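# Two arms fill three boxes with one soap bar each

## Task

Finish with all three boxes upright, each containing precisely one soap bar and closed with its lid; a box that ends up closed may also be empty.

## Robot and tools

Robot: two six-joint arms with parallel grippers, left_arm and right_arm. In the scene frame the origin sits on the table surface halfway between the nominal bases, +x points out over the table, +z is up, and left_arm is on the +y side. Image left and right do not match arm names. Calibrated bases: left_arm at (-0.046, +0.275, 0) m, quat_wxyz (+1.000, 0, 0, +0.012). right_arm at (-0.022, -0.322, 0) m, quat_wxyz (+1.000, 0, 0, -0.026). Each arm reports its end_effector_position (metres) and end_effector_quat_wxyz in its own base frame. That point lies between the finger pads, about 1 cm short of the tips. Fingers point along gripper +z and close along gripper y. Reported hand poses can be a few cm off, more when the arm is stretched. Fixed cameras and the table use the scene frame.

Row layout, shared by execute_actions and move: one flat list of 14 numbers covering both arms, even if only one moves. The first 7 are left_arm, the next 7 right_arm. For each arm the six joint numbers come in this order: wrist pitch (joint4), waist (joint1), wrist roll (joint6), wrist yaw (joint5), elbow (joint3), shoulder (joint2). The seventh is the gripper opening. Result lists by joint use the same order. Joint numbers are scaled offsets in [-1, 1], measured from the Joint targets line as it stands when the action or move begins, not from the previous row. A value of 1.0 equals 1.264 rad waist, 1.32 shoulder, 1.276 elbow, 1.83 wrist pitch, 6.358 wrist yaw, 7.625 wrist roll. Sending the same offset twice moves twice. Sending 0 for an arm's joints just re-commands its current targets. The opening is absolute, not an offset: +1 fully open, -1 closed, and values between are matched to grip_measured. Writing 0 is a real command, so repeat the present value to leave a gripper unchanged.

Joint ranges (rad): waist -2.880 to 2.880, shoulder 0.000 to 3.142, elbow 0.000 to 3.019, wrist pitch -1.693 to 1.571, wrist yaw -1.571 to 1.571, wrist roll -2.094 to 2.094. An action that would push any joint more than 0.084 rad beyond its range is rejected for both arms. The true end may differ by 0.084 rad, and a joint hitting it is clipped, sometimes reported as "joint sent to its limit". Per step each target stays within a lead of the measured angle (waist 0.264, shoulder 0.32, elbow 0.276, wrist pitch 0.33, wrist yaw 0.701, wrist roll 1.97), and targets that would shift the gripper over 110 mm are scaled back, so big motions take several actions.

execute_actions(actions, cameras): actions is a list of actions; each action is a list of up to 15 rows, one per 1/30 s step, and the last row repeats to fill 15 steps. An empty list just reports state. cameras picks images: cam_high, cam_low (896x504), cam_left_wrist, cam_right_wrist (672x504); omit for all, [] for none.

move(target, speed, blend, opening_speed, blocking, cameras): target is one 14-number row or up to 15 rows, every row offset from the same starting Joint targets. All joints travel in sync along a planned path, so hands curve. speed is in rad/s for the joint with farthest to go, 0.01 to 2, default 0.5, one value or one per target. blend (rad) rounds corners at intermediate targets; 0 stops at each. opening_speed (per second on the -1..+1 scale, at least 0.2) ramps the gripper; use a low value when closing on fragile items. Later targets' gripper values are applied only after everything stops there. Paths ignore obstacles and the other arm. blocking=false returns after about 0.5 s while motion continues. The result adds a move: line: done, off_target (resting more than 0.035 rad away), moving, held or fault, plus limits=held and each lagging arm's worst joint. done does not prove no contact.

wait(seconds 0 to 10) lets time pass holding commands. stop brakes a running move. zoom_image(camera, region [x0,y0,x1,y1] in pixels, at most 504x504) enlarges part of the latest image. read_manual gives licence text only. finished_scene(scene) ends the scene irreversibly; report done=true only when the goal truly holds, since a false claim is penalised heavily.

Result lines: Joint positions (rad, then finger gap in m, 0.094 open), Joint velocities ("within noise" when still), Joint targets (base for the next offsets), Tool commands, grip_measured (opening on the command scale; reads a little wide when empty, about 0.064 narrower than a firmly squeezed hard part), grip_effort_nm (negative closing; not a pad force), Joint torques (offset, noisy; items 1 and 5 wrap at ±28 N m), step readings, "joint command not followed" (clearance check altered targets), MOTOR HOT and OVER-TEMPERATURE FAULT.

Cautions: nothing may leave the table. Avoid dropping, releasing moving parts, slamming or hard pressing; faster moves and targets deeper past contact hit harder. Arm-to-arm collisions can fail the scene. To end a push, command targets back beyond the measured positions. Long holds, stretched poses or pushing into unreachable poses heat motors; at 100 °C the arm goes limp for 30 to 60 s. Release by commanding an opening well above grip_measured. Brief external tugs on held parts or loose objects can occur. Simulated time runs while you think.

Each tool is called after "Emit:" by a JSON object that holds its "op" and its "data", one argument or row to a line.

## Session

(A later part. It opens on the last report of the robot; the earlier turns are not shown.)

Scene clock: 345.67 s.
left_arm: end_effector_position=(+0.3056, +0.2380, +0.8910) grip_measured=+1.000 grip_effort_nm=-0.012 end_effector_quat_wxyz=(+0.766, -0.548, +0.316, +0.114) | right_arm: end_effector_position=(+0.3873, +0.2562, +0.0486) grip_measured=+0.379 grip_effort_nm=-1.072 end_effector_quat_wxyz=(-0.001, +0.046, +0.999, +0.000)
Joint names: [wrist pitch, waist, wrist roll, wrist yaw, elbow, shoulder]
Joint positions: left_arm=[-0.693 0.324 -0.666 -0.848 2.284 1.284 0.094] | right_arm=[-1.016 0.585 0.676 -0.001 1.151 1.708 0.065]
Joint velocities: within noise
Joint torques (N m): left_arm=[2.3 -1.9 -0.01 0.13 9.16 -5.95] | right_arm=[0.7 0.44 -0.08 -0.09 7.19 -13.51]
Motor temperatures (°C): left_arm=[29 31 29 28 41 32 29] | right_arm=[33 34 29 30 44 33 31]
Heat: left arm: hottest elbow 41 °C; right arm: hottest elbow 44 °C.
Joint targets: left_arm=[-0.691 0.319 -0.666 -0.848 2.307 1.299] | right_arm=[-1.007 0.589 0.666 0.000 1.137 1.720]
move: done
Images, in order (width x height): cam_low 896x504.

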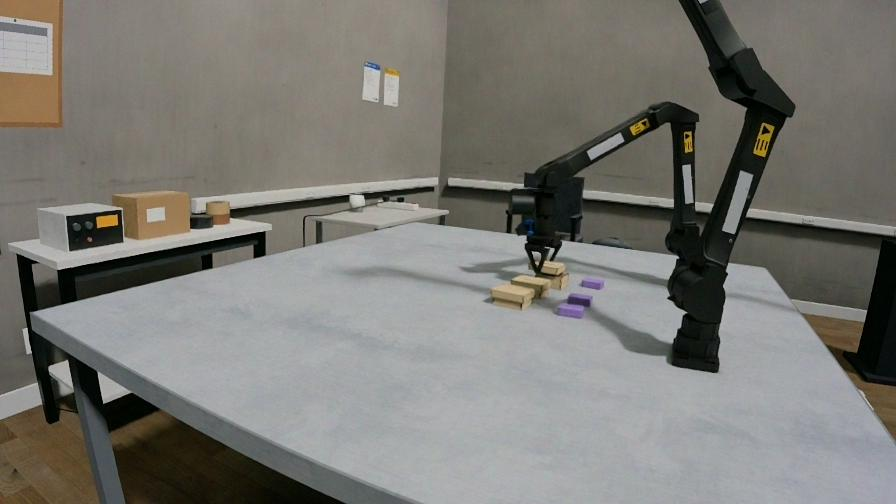

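Emit:
{"op": "move", "data": {
  "target": [0,0,0,0,0,0,1,-0.016,0.004,0,0,-0.026,-0.065,0.35],
  "speed": 0.2,
  "cameras": ["cam_low","cam_high","cam_right_wrist"]
}}

Emit:
{"op": "zoom_image", "data": {
  "camera": "cam_low",
  "region": [480, 200, 620, 320]
}}

Emit:
{"op": "zoom_image", "data": {
  "camera": "cam_right_wrist",
  "region": [200, 150, 480, 360]
}}

Scene clock: 406.40 s.
left_arm: end_effector_position=(+0.3056, +0.2380, +0.8910) grip_measured=+1.000 grip_effort_nm=-0.012 end_effector_quat_wxyz=(+0.766, -0.548, +0.316, +0.114) | right_arm: end_effector_position=(+0.3768, +0.2503, +0.0676) grip_measured=+0.379 grip_effort_nm=-1.082 end_effector_quat_wxyz=(+0.008, +0.045, +0.999, +0.007)
Joint names: [wrist pitch, waist, wrist roll, wrist yaw, elbow, shoulder]
Joint positions: left_arm=[-0.693 0.324 -0.666 -0.848 2.284 1.284 0.094] | right_arm=[-1.029 0.587 0.676 -0.001 1.119 1.641 0.065]
Joint velocities: within noise
Joint torques (N m): left_arm=[2.29 -1.96 -0.01 0.13 9.14 -5.95] | right_arm=[0.12 0.73 -0.08 -0.09 7.13 -14.56]
Motor temperatures (°C): left_arm=[29 30 29 28 41 32 29] | right_arm=[32 34 29 30 42 32 32]
Heat: left arm: hottest elbow 41 °C; right arm: hottest elbow 42 °C.
Joint targets: left_arm=[-0.691 0.319 -0.666 -0.848 2.307 1.299] | right_arm=[-1.037 0.594 0.666 0.000 1.104 1.634]
move: done
Images, in order (width x height): cam_high 896x504, cam_low 896x504, cam_right_wrist 672x504.

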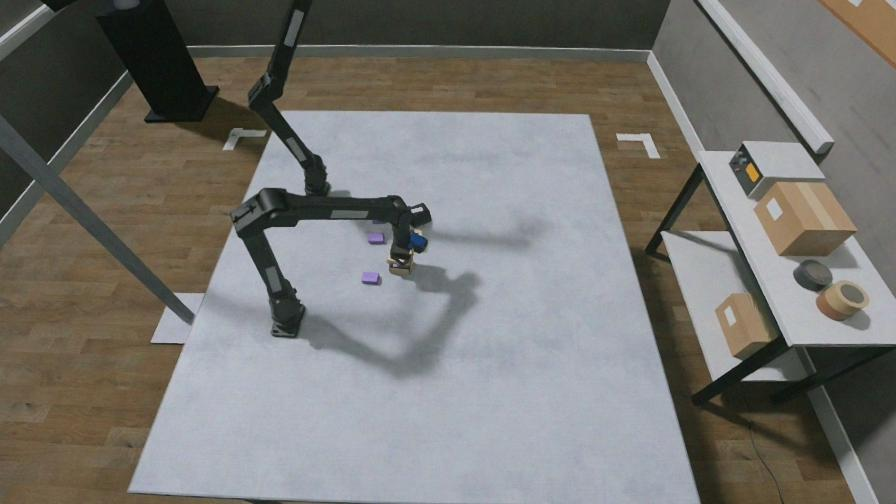

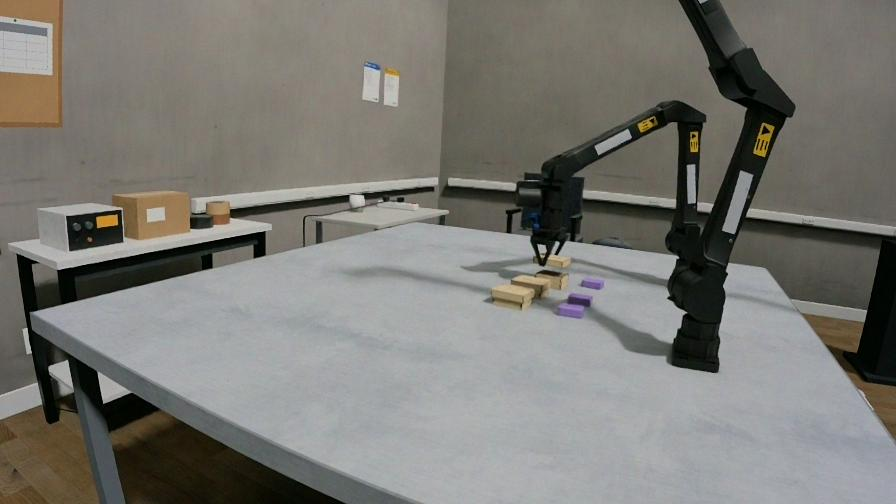

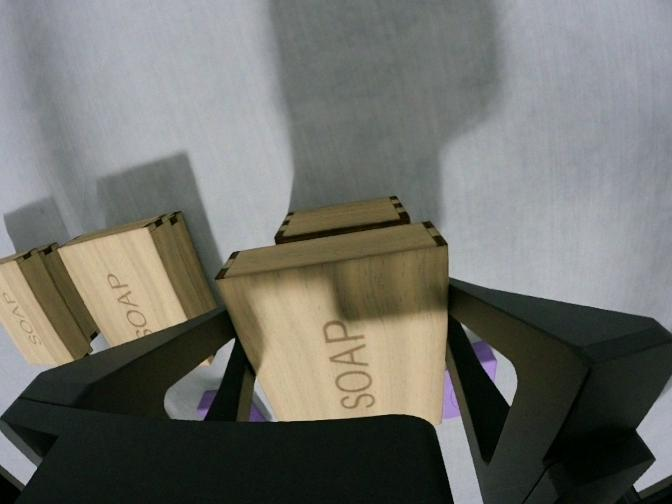

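Scaled by 3.600 from the camera's 896x504 image, which has a finer 1280x720 frame.

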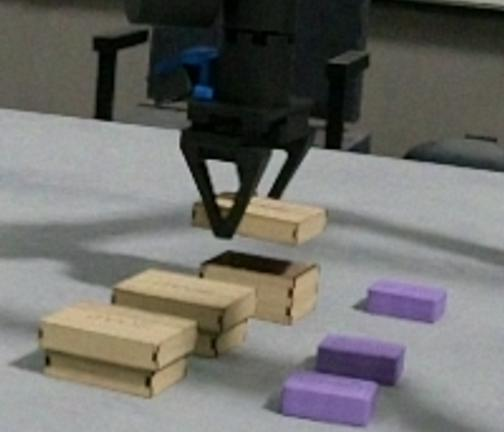

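Scaled by 1.800 from the camera's 672x504 image, which has a finer 960x720 frame.

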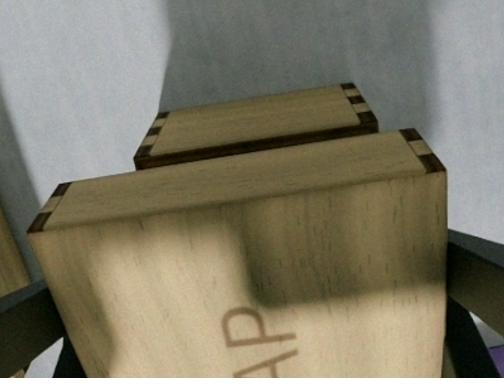

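Emit:
{"op": "move", "data": {
  "target": [0,0,0,0,0,0,1,0.0208,-0.0138,0,0,-0.0102,0.040,0.35],
  "speed": 0.1,
  "cameras": ["cam_low","cam_right_wrist"]
}}

Emit:
{"op": "zoom_image", "data": {
  "camera": "cam_low",
  "region": [520, 240, 590, 300]
}}

Emit:
{"op": "zoom_image", "data": {
  "camera": "cam_right_wrist",
  "region": [200, 150, 480, 360]
}}

Scene clock: 441.13 s.
left_arm: end_effector_position=(+0.3056, +0.2380, +0.8910) grip_measured=+1.000 grip_effort_nm=-0.017 end_effector_quat_wxyz=(+0.766, -0.548, +0.316, +0.114) | right_arm: end_effector_position=(+0.3741, +0.2473, +0.0509) grip_measured=+0.379 grip_effort_nm=-1.077 end_effector_quat_wxyz=(-0.001, +0.046, +0.999, +0.000)
Joint names: [wrist pitch, waist, wrist roll, wrist yaw, elbow, shoulder]
Joint positions: left_arm=[-0.693 0.324 -0.666 -0.848 2.284 1.284 0.094] | right_arm=[-1.008 0.585 0.676 -0.001 1.103 1.667 0.065]
Joint velocities: within noise
Joint torques (N m): left_arm=[2.29 -1.9 -0.01 0.13 9.16 -5.95] | right_arm=[0.73 -0.67 -0.08 -0.09 7.27 -12.57]
Motor temperatures (°C): left_arm=[29 30 29 28 41 32 29] | right_arm=[32 34 29 30 41 33 32]
Heat: left arm: hottest elbow 41 °C; right arm: hottest elbow 41 °C.
Joint targets: left_arm=[-0.691 0.319 -0.666 -0.848 2.307 1.299] | right_arm=[-0.999 0.577 0.666 0.000 1.091 1.687]
move: done
Images, in order (width x height): cam_low 896x504, cam_right_wrist 672x504.

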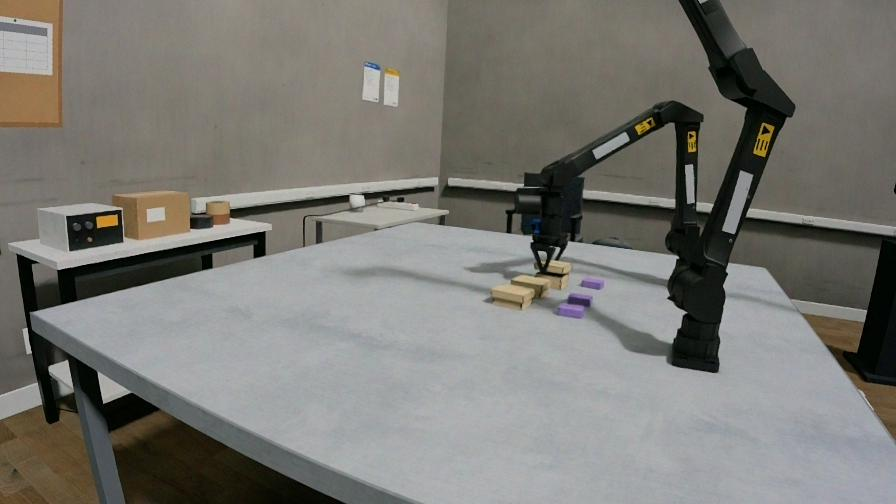

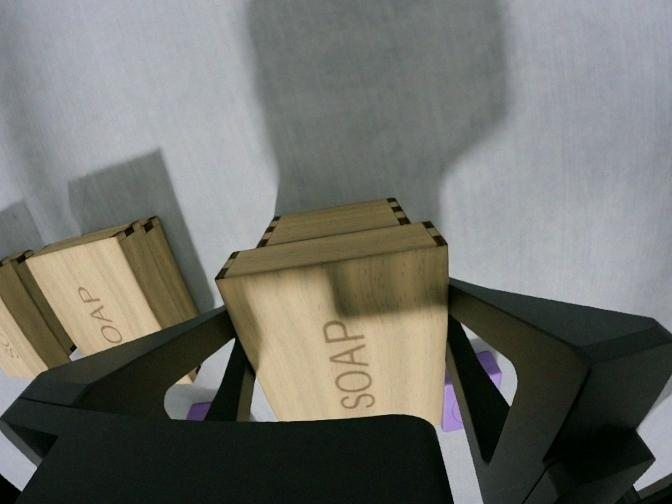

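Scaled by 7.200 from the camera's 896x504 image, which has a finer 1280x720 frame.

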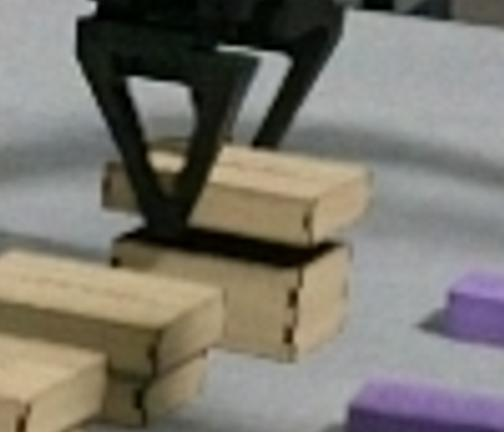

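Scaled by 1.800 from the camera's 672x504 image, which has a finer 960x720 frame.

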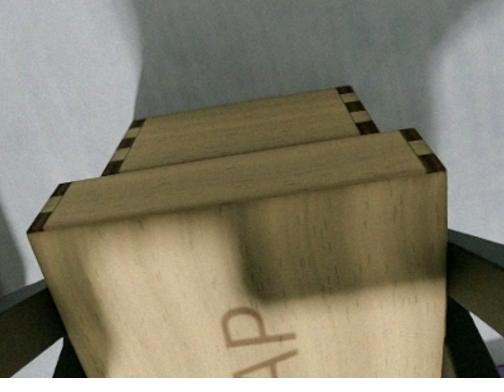

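Emit:
{"op": "move", "data": {
  "target": [0,0,0,0,0,0,1,0.0104,0,0,0,-0.0078,0.009,0.35],
  "speed": 0.05,
  "cameras": ["cam_low","cam_right_wrist"]
}}

Emit:
{"op": "zoom_image", "data": {
  "camera": "cam_low",
  "region": [520, 240, 590, 300]
}}

Emit:
{"op": "zoom_image", "data": {
  "camera": "cam_right_wrist",
  "region": [200, 170, 480, 310]
}}

Scene clock: 468.97 s.
left_arm: end_effector_position=(+0.3056, +0.2380, +0.8910) grip_measured=+1.000 grip_effort_nm=-0.012 end_effector_quat_wxyz=(+0.766, -0.548, +0.316, +0.114) | right_arm: end_effector_position=(+0.3741, +0.2471, +0.0439) grip_measured=+0.379 grip_effort_nm=-1.072 end_effector_quat_wxyz=(+0.000, +0.046, +0.999, +0.000)
Joint names: [wrist pitch, waist, wrist roll, wrist yaw, elbow, shoulder]
Joint positions: left_arm=[-0.693 0.324 -0.666 -0.848 2.284 1.284 0.094] | right_arm=[-0.988 0.584 0.676 -0.001 1.094 1.677 0.065]
Joint velocities: within noise
Joint torques (N m): left_arm=[2.3 -1.96 -0.01 0.13 9.17 -5.95] | right_arm=[0.75 -0.67 -0.08 -0.09 7.09 -12.45]
Motor temperatures (°C): left_arm=[29 30 29 28 41 32 29] | right_arm=[32 33 29 30 40 33 32]
Heat: left arm: hottest elbow 41 °C; right arm: hottest elbow 40 °C.
Joint targets: left_arm=[-0.691 0.319 -0.666 -0.848 2.307 1.299] | right_arm=[-0.980 0.576 0.666 0.000 1.081 1.699]
move: done
Images, in order (width x height): cam_low 896x504, cam_right_wrist 672x504.

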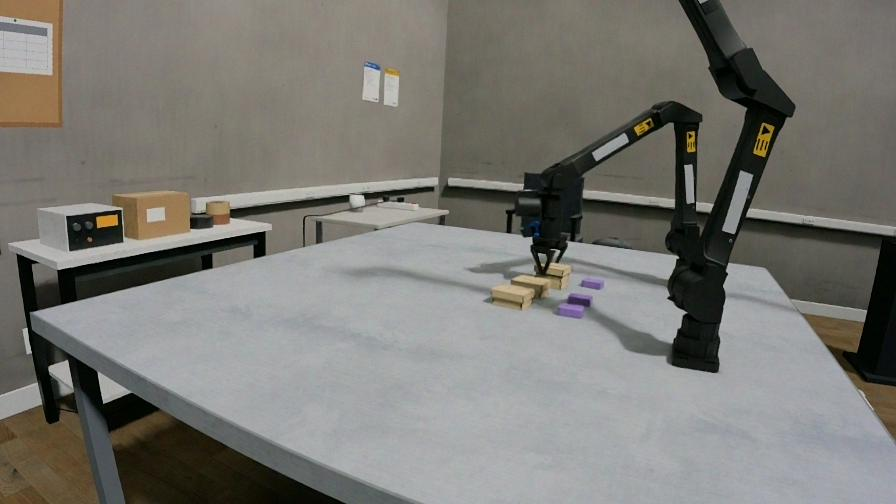

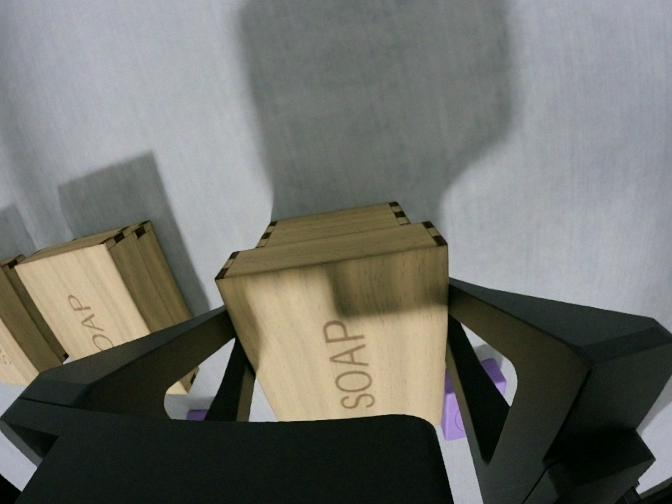

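Scaled by 7.200 from the camera's 896x504 image, which has a finer 1280x720 frame.

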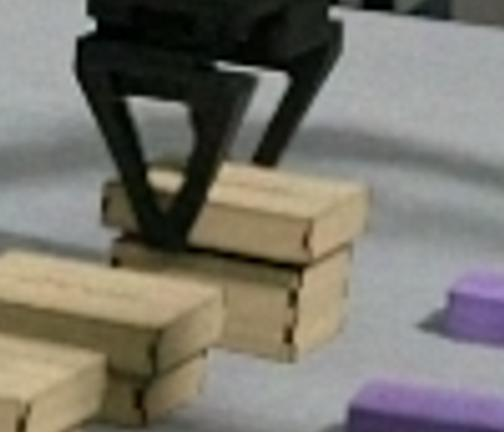

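Scaled by 1.800 from the camera's 672x504 image, which has a finer 960x720 frame.

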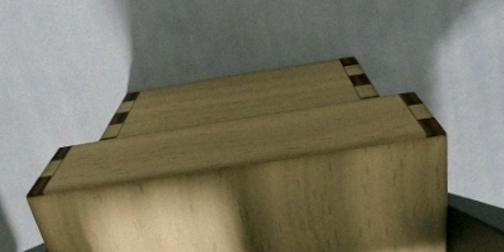

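Emit:
{"op": "move", "data": {
  "target": [0,0,0,0,0,0,1,0.0102,0,0,0,-0.0068,0.0083,0.35],
  "speed": 0.05,
  "cameras": ["cam_low","cam_right_wrist"]
}}

Emit:
{"op": "zoom_image", "data": {
  "camera": "cam_low",
  "region": [520, 240, 590, 300]
}}

Emit:
{"op": "zoom_image", "data": {
  "camera": "cam_right_wrist",
  "region": [200, 170, 480, 310]
}}

Scene clock: 484.77 s.
left_arm: end_effector_position=(+0.3056, +0.2380, +0.8910) grip_measured=+1.000 grip_effort_nm=-0.012 end_effector_quat_wxyz=(+0.766, -0.548, +0.316, +0.114) | right_arm: end_effector_position=(+0.3738, +0.2469, +0.0367) grip_measured=+0.379 grip_effort_nm=-1.077 end_effector_quat_wxyz=(-0.001, +0.046, +0.999, +0.000)
Joint names: [wrist pitch, waist, wrist roll, wrist yaw, elbow, shoulder]
Joint positions: left_arm=[-0.693 0.324 -0.666 -0.848 2.284 1.284 0.094] | right_arm=[-0.97 0.584 0.676 -0.001 1.085 1.687 0.065]
Joint velocities: within noise
Joint torques (N m): left_arm=[2.3 -1.9 -0.01 0.13 9.14 -5.89] | right_arm=[0.57 -0.67 -0.08 -0.09 6.98 -11.69]
Motor temperatures (°C): left_arm=[29 30 29 28 41 32 29] | right_arm=[32 33 29 30 40 34 32]
Heat: left arm: hottest elbow 41 °C; right arm: hottest elbow 40 °C.
Joint targets: left_arm=[-0.691 0.319 -0.666 -0.848 2.307 1.299] | right_arm=[-0.961 0.576 0.666 0.000 1.072 1.710]
move: done
Images, in order (width x height): cam_low 896x504, cam_right_wrist 672x504.

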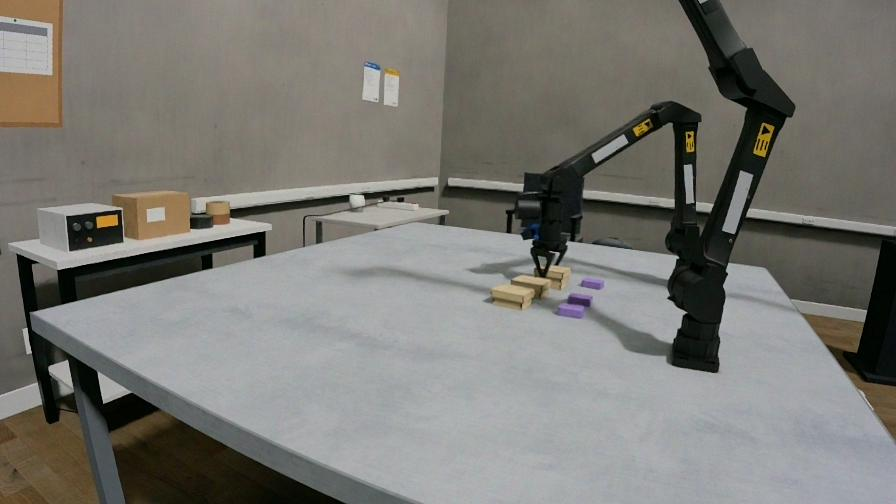

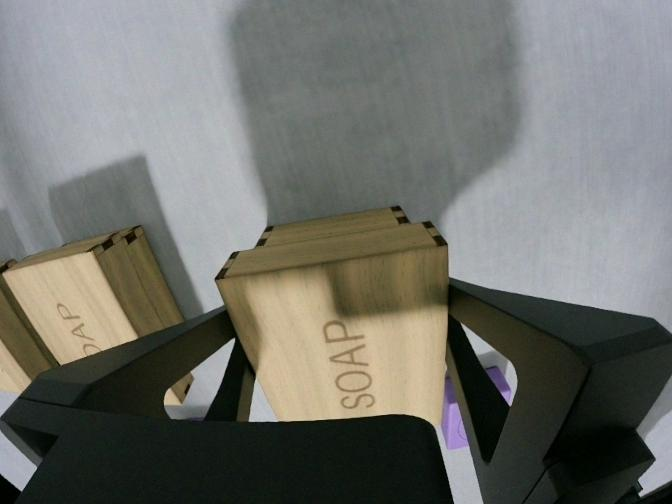

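Scaled by 7.200 from the camera's 896x504 image, which has a finer 1280x720 frame.

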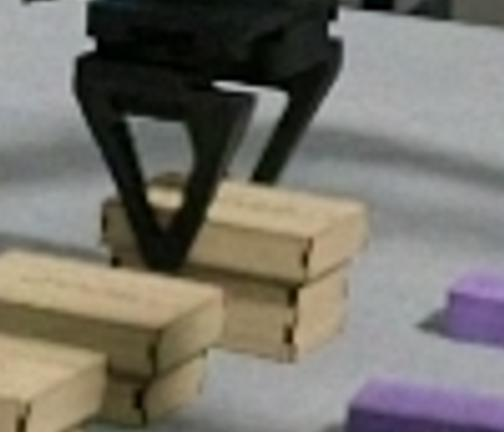

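Scaled by 1.800 from the camera's 672x504 image, which has a finer 960x720 frame.

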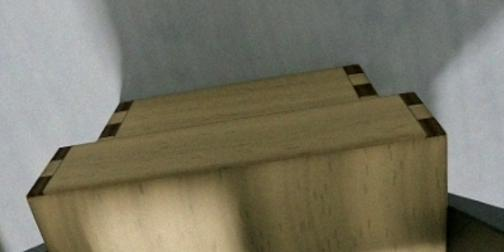

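Emit:
{"op": "move", "data": {
  "target": [0,0,0,0,0,0,1,0.0102,0,0,0,-0.0068,0.0083,0.35],
  "speed": 0.05,
  "cameras": ["cam_low","cam_right_wrist"]
}}

Emit:
{"op": "zoom_image", "data": {
  "camera": "cam_low",
  "region": [520, 240, 590, 300]
}}

Emit:
{"op": "zoom_image", "data": {
  "camera": "cam_right_wrist",
  "region": [200, 170, 480, 310]
}}

Scene clock: 495.40 s.
left_arm: end_effector_position=(+0.3056, +0.2380, +0.8910) grip_measured=+1.000 grip_effort_nm=-0.022 end_effector_quat_wxyz=(+0.766, -0.548, +0.316, +0.114) | right_arm: end_effector_position=(+0.3733, +0.2466, +0.0292) grip_measured=+0.379 grip_effort_nm=-1.067 end_effector_quat_wxyz=(-0.001, +0.046, +0.999, +0.000)
Joint names: [wrist pitch, waist, wrist roll, wrist yaw, elbow, shoulder]
Joint positions: left_arm=[-0.693 0.324 -0.666 -0.848 2.284 1.284 0.094] | right_arm=[-0.951 0.584 0.676 -0.001 1.077 1.698 0.065]
Joint velocities: within noise
Joint torques (N m): left_arm=[2.32 -1.96 -0.01 0.13 9.16 -5.95] | right_arm=[0.58 -0.62 -0.09 -0.09 6.86 -12.16]
Motor temperatures (°C): left_arm=[29 30 29 28 41 32 29] | right_arm=[32 33 29 30 41 33 32]
Heat: left arm: hottest elbow 41 °C; right arm: hottest elbow 41 °C.
Joint targets: left_arm=[-0.691 0.319 -0.666 -0.848 2.307 1.299] | right_arm=[-0.942 0.576 0.666 0.000 1.064 1.721]
move: done
Images, in order (width x height): cam_low 896x504, cam_right_wrist 672x504.

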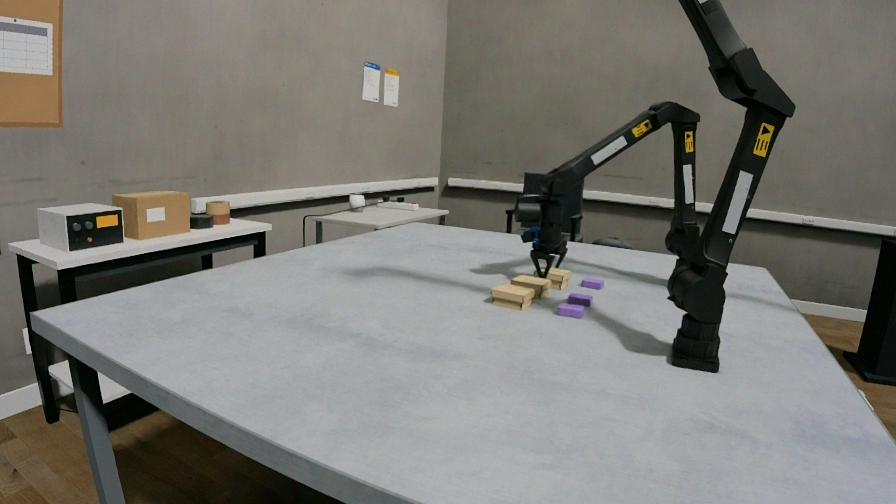

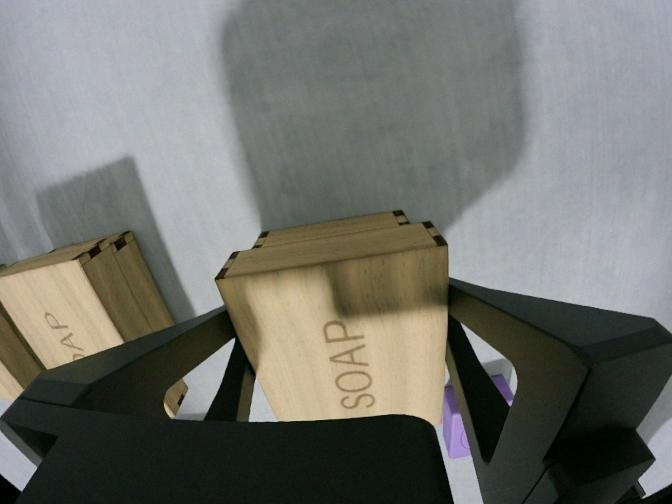

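Scaled by 7.200 from the camera's 896x504 image, which has a finer 1280x720 frame.

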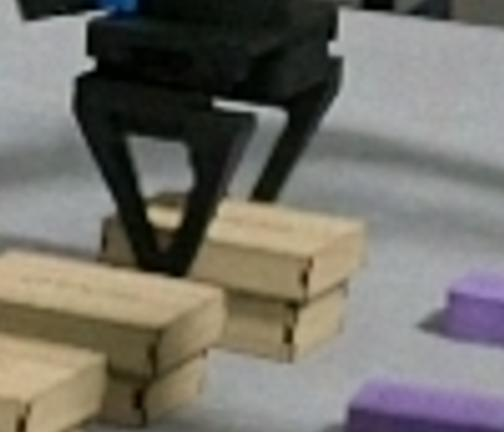

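Scaled by 1.800 from the camera's 672x504 image, which has a finer 960x720 frame.

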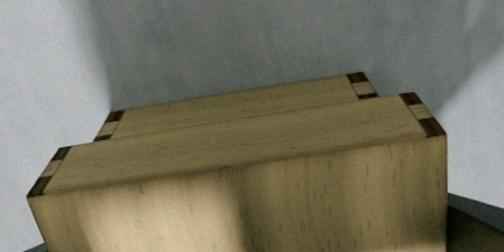

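Engaged and telescoping well. Down to ~0.0245, then release.

Emit:
{"op": "move", "data": {
  "target": [0,0,0,0,0,0,1,0.0062,0,0,0,-0.004,0.005,0.35],
  "speed": 0.05,
  "cameras": ["cam_low"]
}}

Emit:
{"op": "zoom_image", "data": {
  "camera": "cam_low",
  "region": [490, 240, 590, 310]
}}

Scene clock: 501.90 s.
left_arm: end_effector_position=(+0.3056, +0.2380, +0.8910) grip_measured=+1.000 grip_effort_nm=-0.017 end_effector_quat_wxyz=(+0.766, -0.548, +0.316, +0.114) | right_arm: end_effector_position=(+0.3730, +0.2464, +0.0252) grip_measured=+0.379 grip_effort_nm=-1.072 end_effector_quat_wxyz=(-0.001, +0.046, +0.999, +0.000)
Joint names: [wrist pitch, waist, wrist roll, wrist yaw, elbow, shoulder]
Joint positions: left_arm=[-0.693 0.324 -0.666 -0.848 2.284 1.284 0.094] | right_arm=[-0.94 0.584 0.676 -0.001 1.071 1.704 0.065]
Joint velocities: within noise
Joint torques (N m): left_arm=[2.29 -1.96 -0.01 0.13 9.16 -5.89] | right_arm=[0.77 -0.62 -0.08 -0.09 6.82 -12.28]
Motor temperatures (°C): left_arm=[29 30 29 28 41 32 29] | right_arm=[32 33 29 30 40 33 33]
Heat: left arm: hottest elbow 41 °C; right arm: hottest elbow 40 °C.
Joint targets: left_arm=[-0.691 0.319 -0.666 -0.848 2.307 1.299] | right_arm=[-0.931 0.576 0.666 0.000 1.058 1.727]
move: done
Images, in order (width x height): cam_low 896x504.

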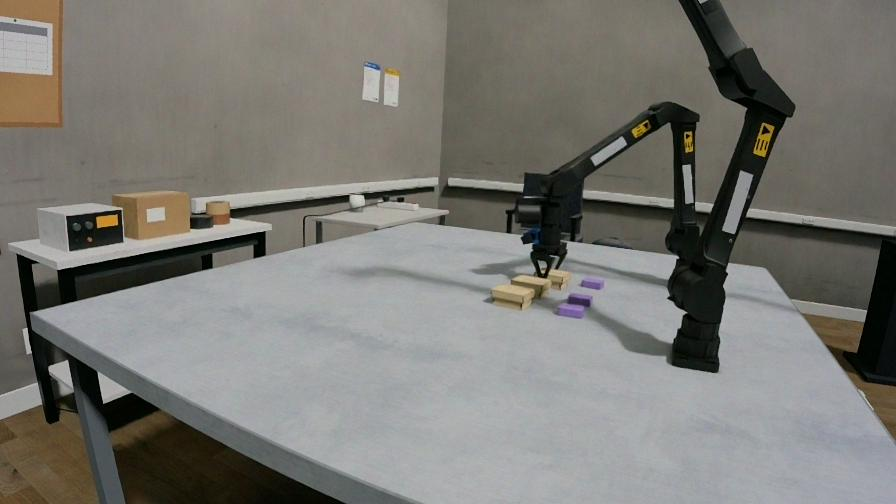

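Scaled by 5.040 from the camera's 896x504 image, which has a finer 1280x720 frame.

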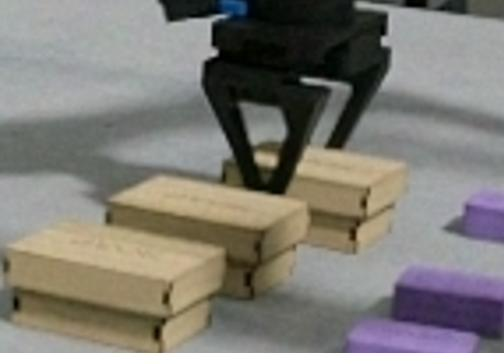

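Emit:
{"op": "move", "data": {
  "target": [0,0,0,0,0,0,1,0,0,0,0,0,0,0.8],
  "opening_speed": 0.6,
  "cameras": []
}}

Emit:
{"op": "move", "data": {
  "target": [
    [0,0,0,0,0,0,1,-0.0093,0,0,0,0.051,-0.022,0.8],
    [0,0,0,0,0,0,1,-0.1306,0,0,0,0.1418,-0.109,0.8],
    [0,0,0,0,0,0,1,-0.1607,0.1456,0.0241,0,0.362,0.0742,0.8]
  ],
  "speed": [0.15,0.3,0.5],
  "blend": 0.02,
  "cameras": ["cam_right_wrist","cam_high"]
}}

Emit:
{"op": "zoom_image", "data": {
  "camera": "cam_high",
  "region": [340, 180, 460, 300]
}}

Scene clock: 542.43 s.
left_arm: end_effector_position=(+0.3056, +0.2380, +0.8910) grip_measured=+1.000 grip_effort_nm=-0.017 end_effector_quat_wxyz=(+0.766, -0.548, +0.316, +0.114) | right_arm: end_effector_position=(+0.3731, +0.2464, +0.0252) grip_measured=+0.797 grip_effort_nm=0.042 end_effector_quat_wxyz=(-0.001, +0.046, +0.999, +0.000)
Joint names: [wrist pitch, waist, wrist roll, wrist yaw, elbow, shoulder]
Joint positions: left_arm=[-0.693 0.324 -0.666 -0.848 2.284 1.284 0.094] | right_arm=[-0.94 0.584 0.676 -0.001 1.071 1.704 0.084]
Joint velocities: within noise
Joint torques (N m): left_arm=[2.3 -1.9 -0.01 0.14 9.16 -6.01] | right_arm=[0.69 -0.62 -0.08 -0.09 6.82 -12.16]
Motor temperatures (°C): left_arm=[28 30 29 28 41 31 29] | right_arm=[32 33 28 30 40 33 33]
Heat: left arm: hottest elbow 41 °C; right arm: hottest elbow 40 °C.
Joint targets: left_arm=[-0.691 0.319 -0.666 -0.848 2.307 1.299] | right_arm=[-0.931 0.576 0.666 0.000 1.058 1.727]
move: done
No camera images: "cameras" was empty.

Scene clock: 545.00 s.
left_arm: end_effector_position=(+0.3056, +0.2380, +0.8910) grip_measured=+1.000 grip_effort_nm=-0.012 end_effector_quat_wxyz=(+0.766, -0.548, +0.316, +0.114) | right_arm: end_effector_position=(+0.3896, +0.3720, +0.1081) grip_measured=+0.798 grip_effort_nm=0.032 end_effector_quat_wxyz=(+0.003, +0.038, +0.999, +0.004)
Joint names: [wrist pitch, waist, wrist roll, wrist yaw, elbow, shoulder]
Joint positions: left_arm=[-0.693 0.324 -0.666 -0.848 2.284 1.284 0.094] | right_arm=[-1.217 0.763 0.838 -0.001 1.464 1.808 0.084]
Joint velocities: within noise
Joint torques (N m): left_arm=[2.3 -1.96 -0.01 0.14 9.16 -5.95] | right_arm=[0.09 -0.09 0.08 -0.1 13.98 -15.62]
Motor temperatures (°C): left_arm=[28 30 29 28 41 31 29] | right_arm=[32 33 28 30 41 33 32]
Heat: left arm: hottest elbow 41 °C; right arm: hottest elbow 41 °C.
Joint targets: left_arm=[-0.691 0.319 -0.666 -0.848 2.307 1.299] | right_arm=[-1.225 0.760 0.850 0.000 1.520 1.825]
move: off_target (right_arm); right_arm: the elbow is farthest, 0.056 rad from its target
Images, in order (width x height): cam_high 896x504, cam_right_wrist 672x504.

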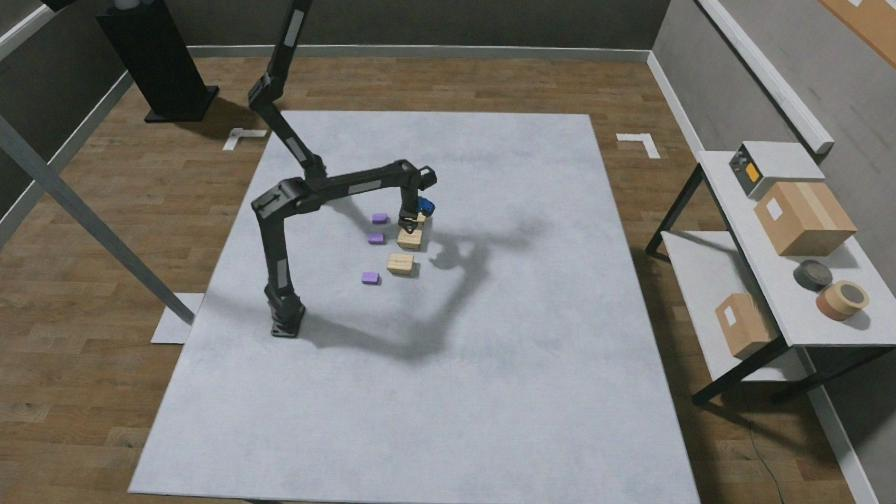

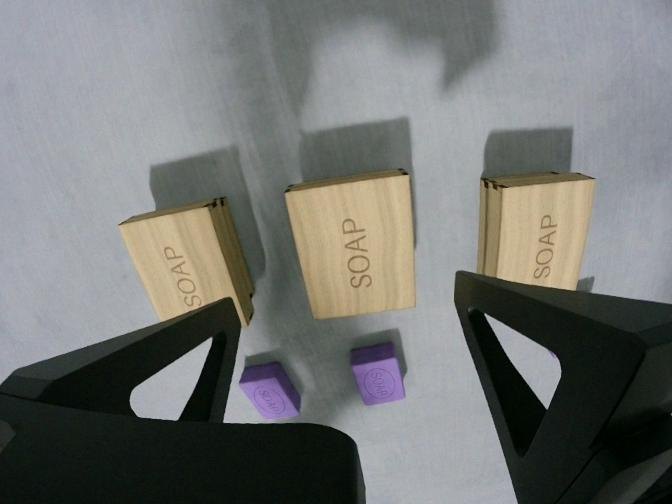

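Scaled by 4.200 from the camera's 896x504 image, which has a finer 1280x720 frame.

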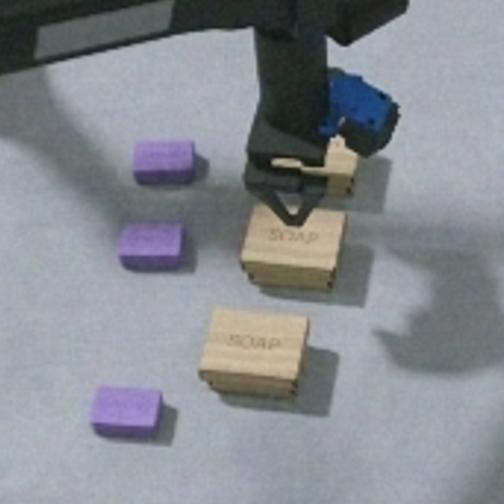

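Emit:
{"op": "move", "data": {
  "target": [0,0,0,0,0,0,1,0.07,0.004,0.0039,0,-0.123,0.0273,0.92],
  "speed": 0.4,
  "cameras": ["cam_right_wrist"]
}}

Scene clock: 573.00 s.
left_arm: end_effector_position=(+0.3056, +0.2380, +0.8910) grip_measured=+1.000 grip_effort_nm=-0.012 end_effector_quat_wxyz=(+0.766, -0.548, +0.316, +0.114) | right_arm: end_effector_position=(+0.3819, +0.3646, +0.0558) grip_measured=+0.918 grip_effort_nm=0.037 end_effector_quat_wxyz=(-0.003, +0.052, +0.999, -0.003)
Joint names: [wrist pitch, waist, wrist roll, wrist yaw, elbow, shoulder]
Joint positions: left_arm=[-0.693 0.324 -0.666 -0.848 2.284 1.284 0.094] | right_arm=[-1.106 0.763 0.868 -0.001 1.373 1.847 0.09]
Joint velocities: within noise
Joint torques (N m): left_arm=[2.29 -1.9 -0.01 0.13 9.17 -5.95] | right_arm=[0.69 0.26 0.13 -0.11 7.88 -15.85]
Motor temperatures (°C): left_arm=[28 30 29 28 41 31 29] | right_arm=[32 33 28 30 46 35 31]
Heat: left arm: hottest elbow 41 °C; right arm: hottest elbow 46 °C.
Joint targets: left_arm=[-0.691 0.319 -0.666 -0.848 2.307 1.299] | right_arm=[-1.097 0.765 0.880 0.000 1.364 1.862]
move: done
Images, in order (width x height): cam_right_wrist 672x504.

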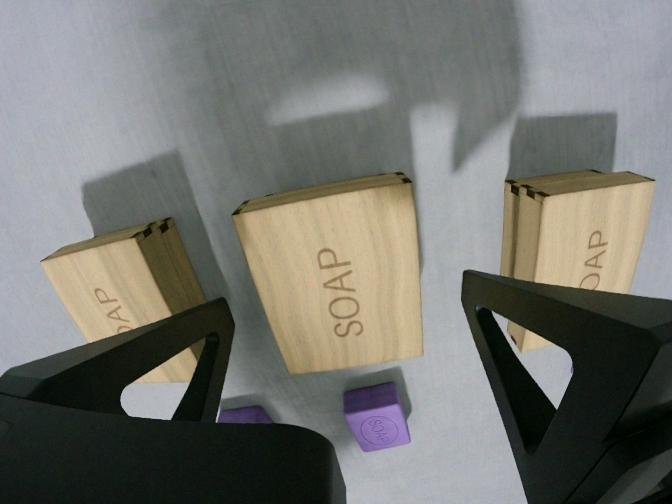

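Emit:
{"op": "move", "data": {
  "target": [0,0,0,0,0,0,1,0.0437,0.0055,-0.0068,0,-0.0298,0.0348,0.95],
  "speed": 0.15,
  "cameras": ["cam_right_wrist"]
}}

Scene clock: 593.77 s.
left_arm: end_effector_position=(+0.3056, +0.2380, +0.8910) grip_measured=+1.000 grip_effort_nm=-0.017 end_effector_quat_wxyz=(+0.766, -0.548, +0.316, +0.114) | right_arm: end_effector_position=(+0.3815, +0.3662, +0.0248) grip_measured=+0.948 grip_effort_nm=0.037 end_effector_quat_wxyz=(-0.001, +0.037, +0.999, -0.001)
Joint names: [wrist pitch, waist, wrist roll, wrist yaw, elbow, shoulder]
Joint positions: left_arm=[-0.693 0.324 -0.666 -0.848 2.284 1.284 0.094] | right_arm=[-1.026 0.766 0.84 -0.001 1.337 1.885 0.092]
Joint velocities: within noise
Joint torques (N m): left_arm=[2.3 -1.9 0 0.13 9.16 -5.89] | right_arm=[0.75 0.73 -0.07 -0.11 7.34 -15.44]
Motor temperatures (°C): left_arm=[28 30 29 28 41 31 29] | right_arm=[32 33 28 30 44 33 31]
Heat: left arm: hottest elbow 41 °C; right arm: hottest elbow 44 °C.
Joint targets: left_arm=[-0.691 0.319 -0.666 -0.848 2.307 1.299] | right_arm=[-1.017 0.773 0.828 0.000 1.325 1.908]
move: done
Images, in order (width x height): cam_right_wrist 672x504.

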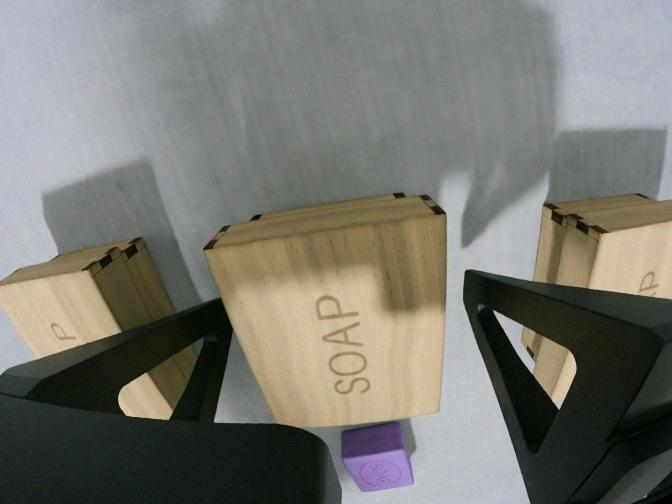

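Emit:
{"op": "move", "data": {
  "target": [0,0,0,0,0,0,1,0,0,0,0,0,0,0.35],
  "opening_speed": 0.4,
  "cameras": ["cam_right_wrist"]
}}

Scene clock: 601.20 s.
left_arm: end_effector_position=(+0.3056, +0.2380, +0.8910) grip_measured=+1.000 grip_effort_nm=-0.012 end_effector_quat_wxyz=(+0.766, -0.548, +0.316, +0.114) | right_arm: end_effector_position=(+0.3816, +0.3663, +0.0248) grip_measured=+0.381 grip_effort_nm=-0.984 end_effector_quat_wxyz=(-0.001, +0.037, +0.999, -0.001)
Joint names: [wrist pitch, waist, wrist roll, wrist yaw, elbow, shoulder]
Joint positions: left_arm=[-0.693 0.324 -0.666 -0.848 2.284 1.284 0.094] | right_arm=[-1.025 0.766 0.839 -0.001 1.337 1.885 0.065]
Joint velocities: within noise
Joint torques (N m): left_arm=[2.29 -1.9 -0.01 0.13 9.16 -5.89] | right_arm=[0.68 0.73 -0.1 -0.1 7.35 -15.38]
Motor temperatures (°C): left_arm=[28 30 29 28 41 31 29] | right_arm=[32 33 28 30 44 33 31]
Heat: left arm: hottest elbow 41 °C; right arm: hottest elbow 44 °C.
Joint targets: left_arm=[-0.691 0.319 -0.666 -0.848 2.307 1.299] | right_arm=[-1.017 0.773 0.828 0.000 1.325 1.908]
move: done
Images, in order (width x height): cam_right_wrist 672x504.

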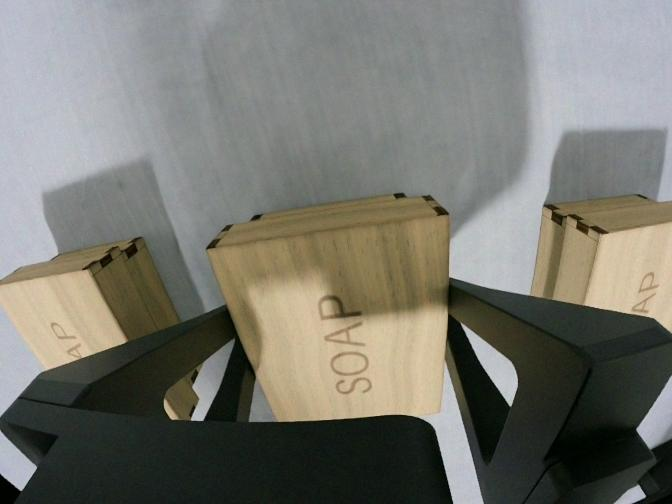

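Emit:
{"op": "move", "data": {
  "target": [
    [0,0,0,0,0,0,1,-0.0077,0,0,0,0.043,-0.019,0.35],
    [0,0,0,0,0,0,1,-0.0525,0,0,0,0.0823,-0.0576,0.35],
    [0,0,0,0,0,0,1,-0.118,0,0,0,0.1356,-0.0962,0.35]
  ],
  "speed": [0.05,0.1,0.25],
  "blend": 0.01,
  "cameras": ["cam_right_wrist","cam_high"]
}}

Emit:
{"op": "zoom_image", "data": {
  "camera": "cam_high",
  "region": [340, 180, 460, 300]
}}

Emit:
{"op": "zoom_image", "data": {
  "camera": "cam_low",
  "region": [480, 200, 620, 320]
}}

Scene clock: 618.27 s.
left_arm: end_effector_position=(+0.3056, +0.2380, +0.8910) grip_measured=+1.000 grip_effort_nm=-0.017 end_effector_quat_wxyz=(+0.766, -0.548, +0.316, +0.114) | right_arm: end_effector_position=(+0.3826, +0.3672, +0.1120) grip_measured=+0.377 grip_effort_nm=-1.077 end_effector_quat_wxyz=(+0.001, +0.037, +0.999, +0.002)
Joint names: [wrist pitch, waist, wrist roll, wrist yaw, elbow, shoulder]
Joint positions: left_arm=[-0.693 0.324 -0.666 -0.848 2.284 1.284 0.094] | right_arm=[-1.225 0.766 0.839 -0.001 1.446 1.787 0.065]
Joint velocities: within noise
Joint torques (N m): left_arm=[2.3 -1.9 -0.01 0.14 9.16 -5.95] | right_arm=[0.17 0.73 -0.09 -0.11 13.71 -17.32]
Motor temperatures (°C): left_arm=[28 30 29 28 41 31 29] | right_arm=[32 33 28 30 44 33 32]
Heat: left arm: hottest elbow 41 °C; right arm: hottest elbow 44 °C.
Joint targets: left_arm=[-0.691 0.319 -0.666 -0.848 2.307 1.299] | right_arm=[-1.233 0.773 0.828 0.000 1.498 1.780]
move: off_target (right_arm); right_arm: the elbow is farthest, 0.052 rad from its target
Images, in order (width x height): cam_high 896x504, cam_right_wrist 672x504.

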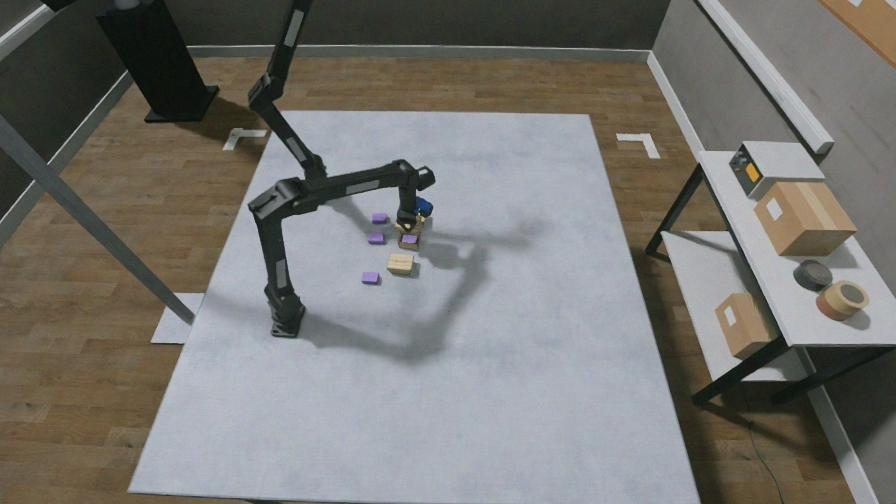

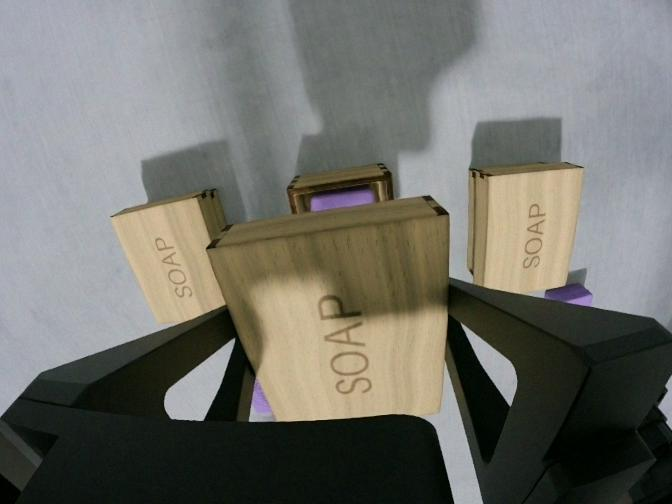

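Scaled by 4.200 from the camera's 896x504 image, which has a finer 1280x720 frame.

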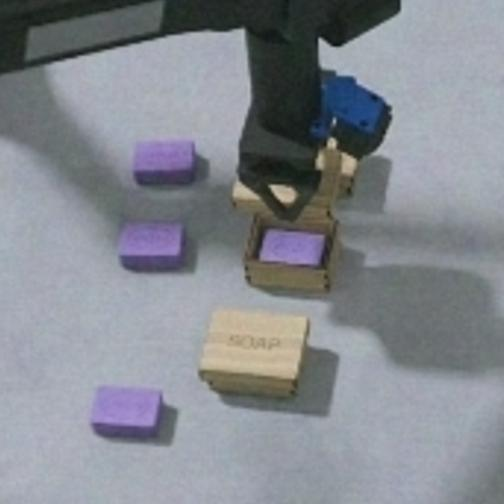

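This scene's latest camera images include none from cam_low. They are from: cam_high, cam_right_wrist. cam_low's image comes with the result of a call that names it in "cameras".

Emit:
{"op": "move", "data": {
  "target": [
    [0,0,0,0,0,0,1,0.0087,0,0,0,-0.0502,0.022,0.35],
    [0,0,0,0,0,0,1,0.0874,0,0,0,-0.1191,0.0689,0.35],
    [0,0,0,0,0,0,1,0.0989,0,0,0,-0.1277,0.078,0.35]
  ],
  "speed": [0.1,0.2,0.05],
  "blend": 0.005,
  "cameras": ["cam_right_wrist","cam_low"]
}}

Emit:
{"op": "zoom_image", "data": {
  "camera": "cam_right_wrist",
  "region": [200, 150, 480, 310]
}}

Emit:
{"op": "zoom_image", "data": {
  "camera": "cam_low",
  "region": [490, 240, 590, 310]
}}

Scene clock: 674.07 s.
left_arm: end_effector_position=(+0.3056, +0.2380, +0.8910) grip_measured=+1.000 grip_effort_nm=-0.012 end_effector_quat_wxyz=(+0.766, -0.548, +0.316, +0.114) | right_arm: end_effector_position=(+0.3812, +0.3658, +0.0433) grip_measured=+0.377 grip_effort_nm=-1.082 end_effector_quat_wxyz=(+0.001, +0.037, +0.999, +0.001)
Joint names: [wrist pitch, waist, wrist roll, wrist yaw, elbow, shoulder]
Joint positions: left_arm=[-0.693 0.324 -0.666 -0.848 2.284 1.284 0.094] | right_arm=[-1.061 0.766 0.839 -0.001 1.349 1.857 0.065]
Joint velocities: within noise
Joint torques (N m): left_arm=[2.3 -1.9 -0.01 0.14 9.16 -5.95] | right_arm=[0.69 0.73 -0.09 -0.11 7.45 -14.92]
Motor temperatures (°C): left_arm=[28 30 29 28 42 31 29] | right_arm=[31 33 28 30 47 34 32]
Heat: left arm: hottest elbow 42 °C; right arm: hottest elbow 47 °C.
Joint targets: left_arm=[-0.691 0.319 -0.666 -0.848 2.307 1.299] | right_arm=[-1.052 0.773 0.828 0.000 1.336 1.883]
move: done
Images, in order (width x height): cam_low 896x504, cam_right_wrist 672x504.

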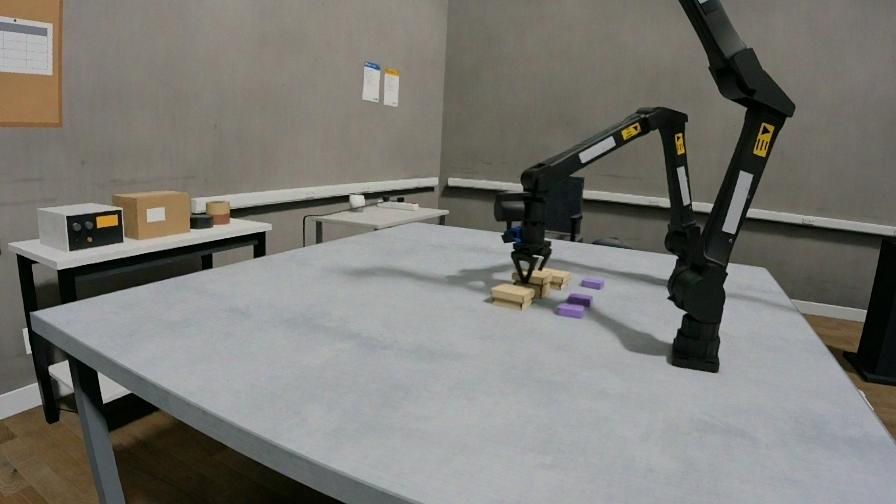

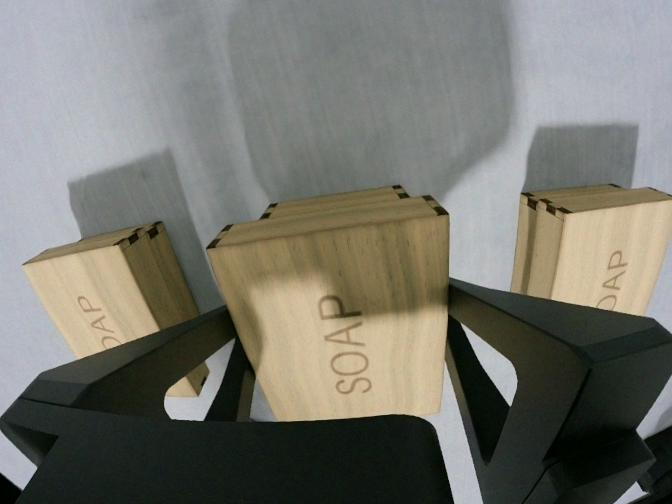

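Scaled by 1.800 from the camera's 672x504 image, which has a finer 960x720 frame.

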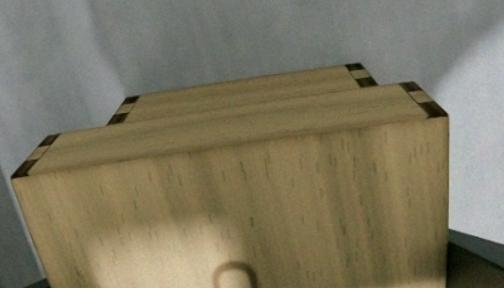

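Scaled by 5.040 from the camera's 896x504 image, which has a finer 1280x720 frame.

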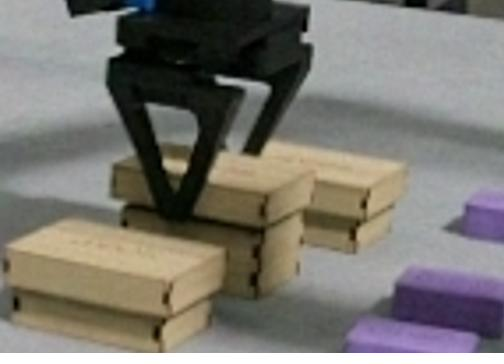

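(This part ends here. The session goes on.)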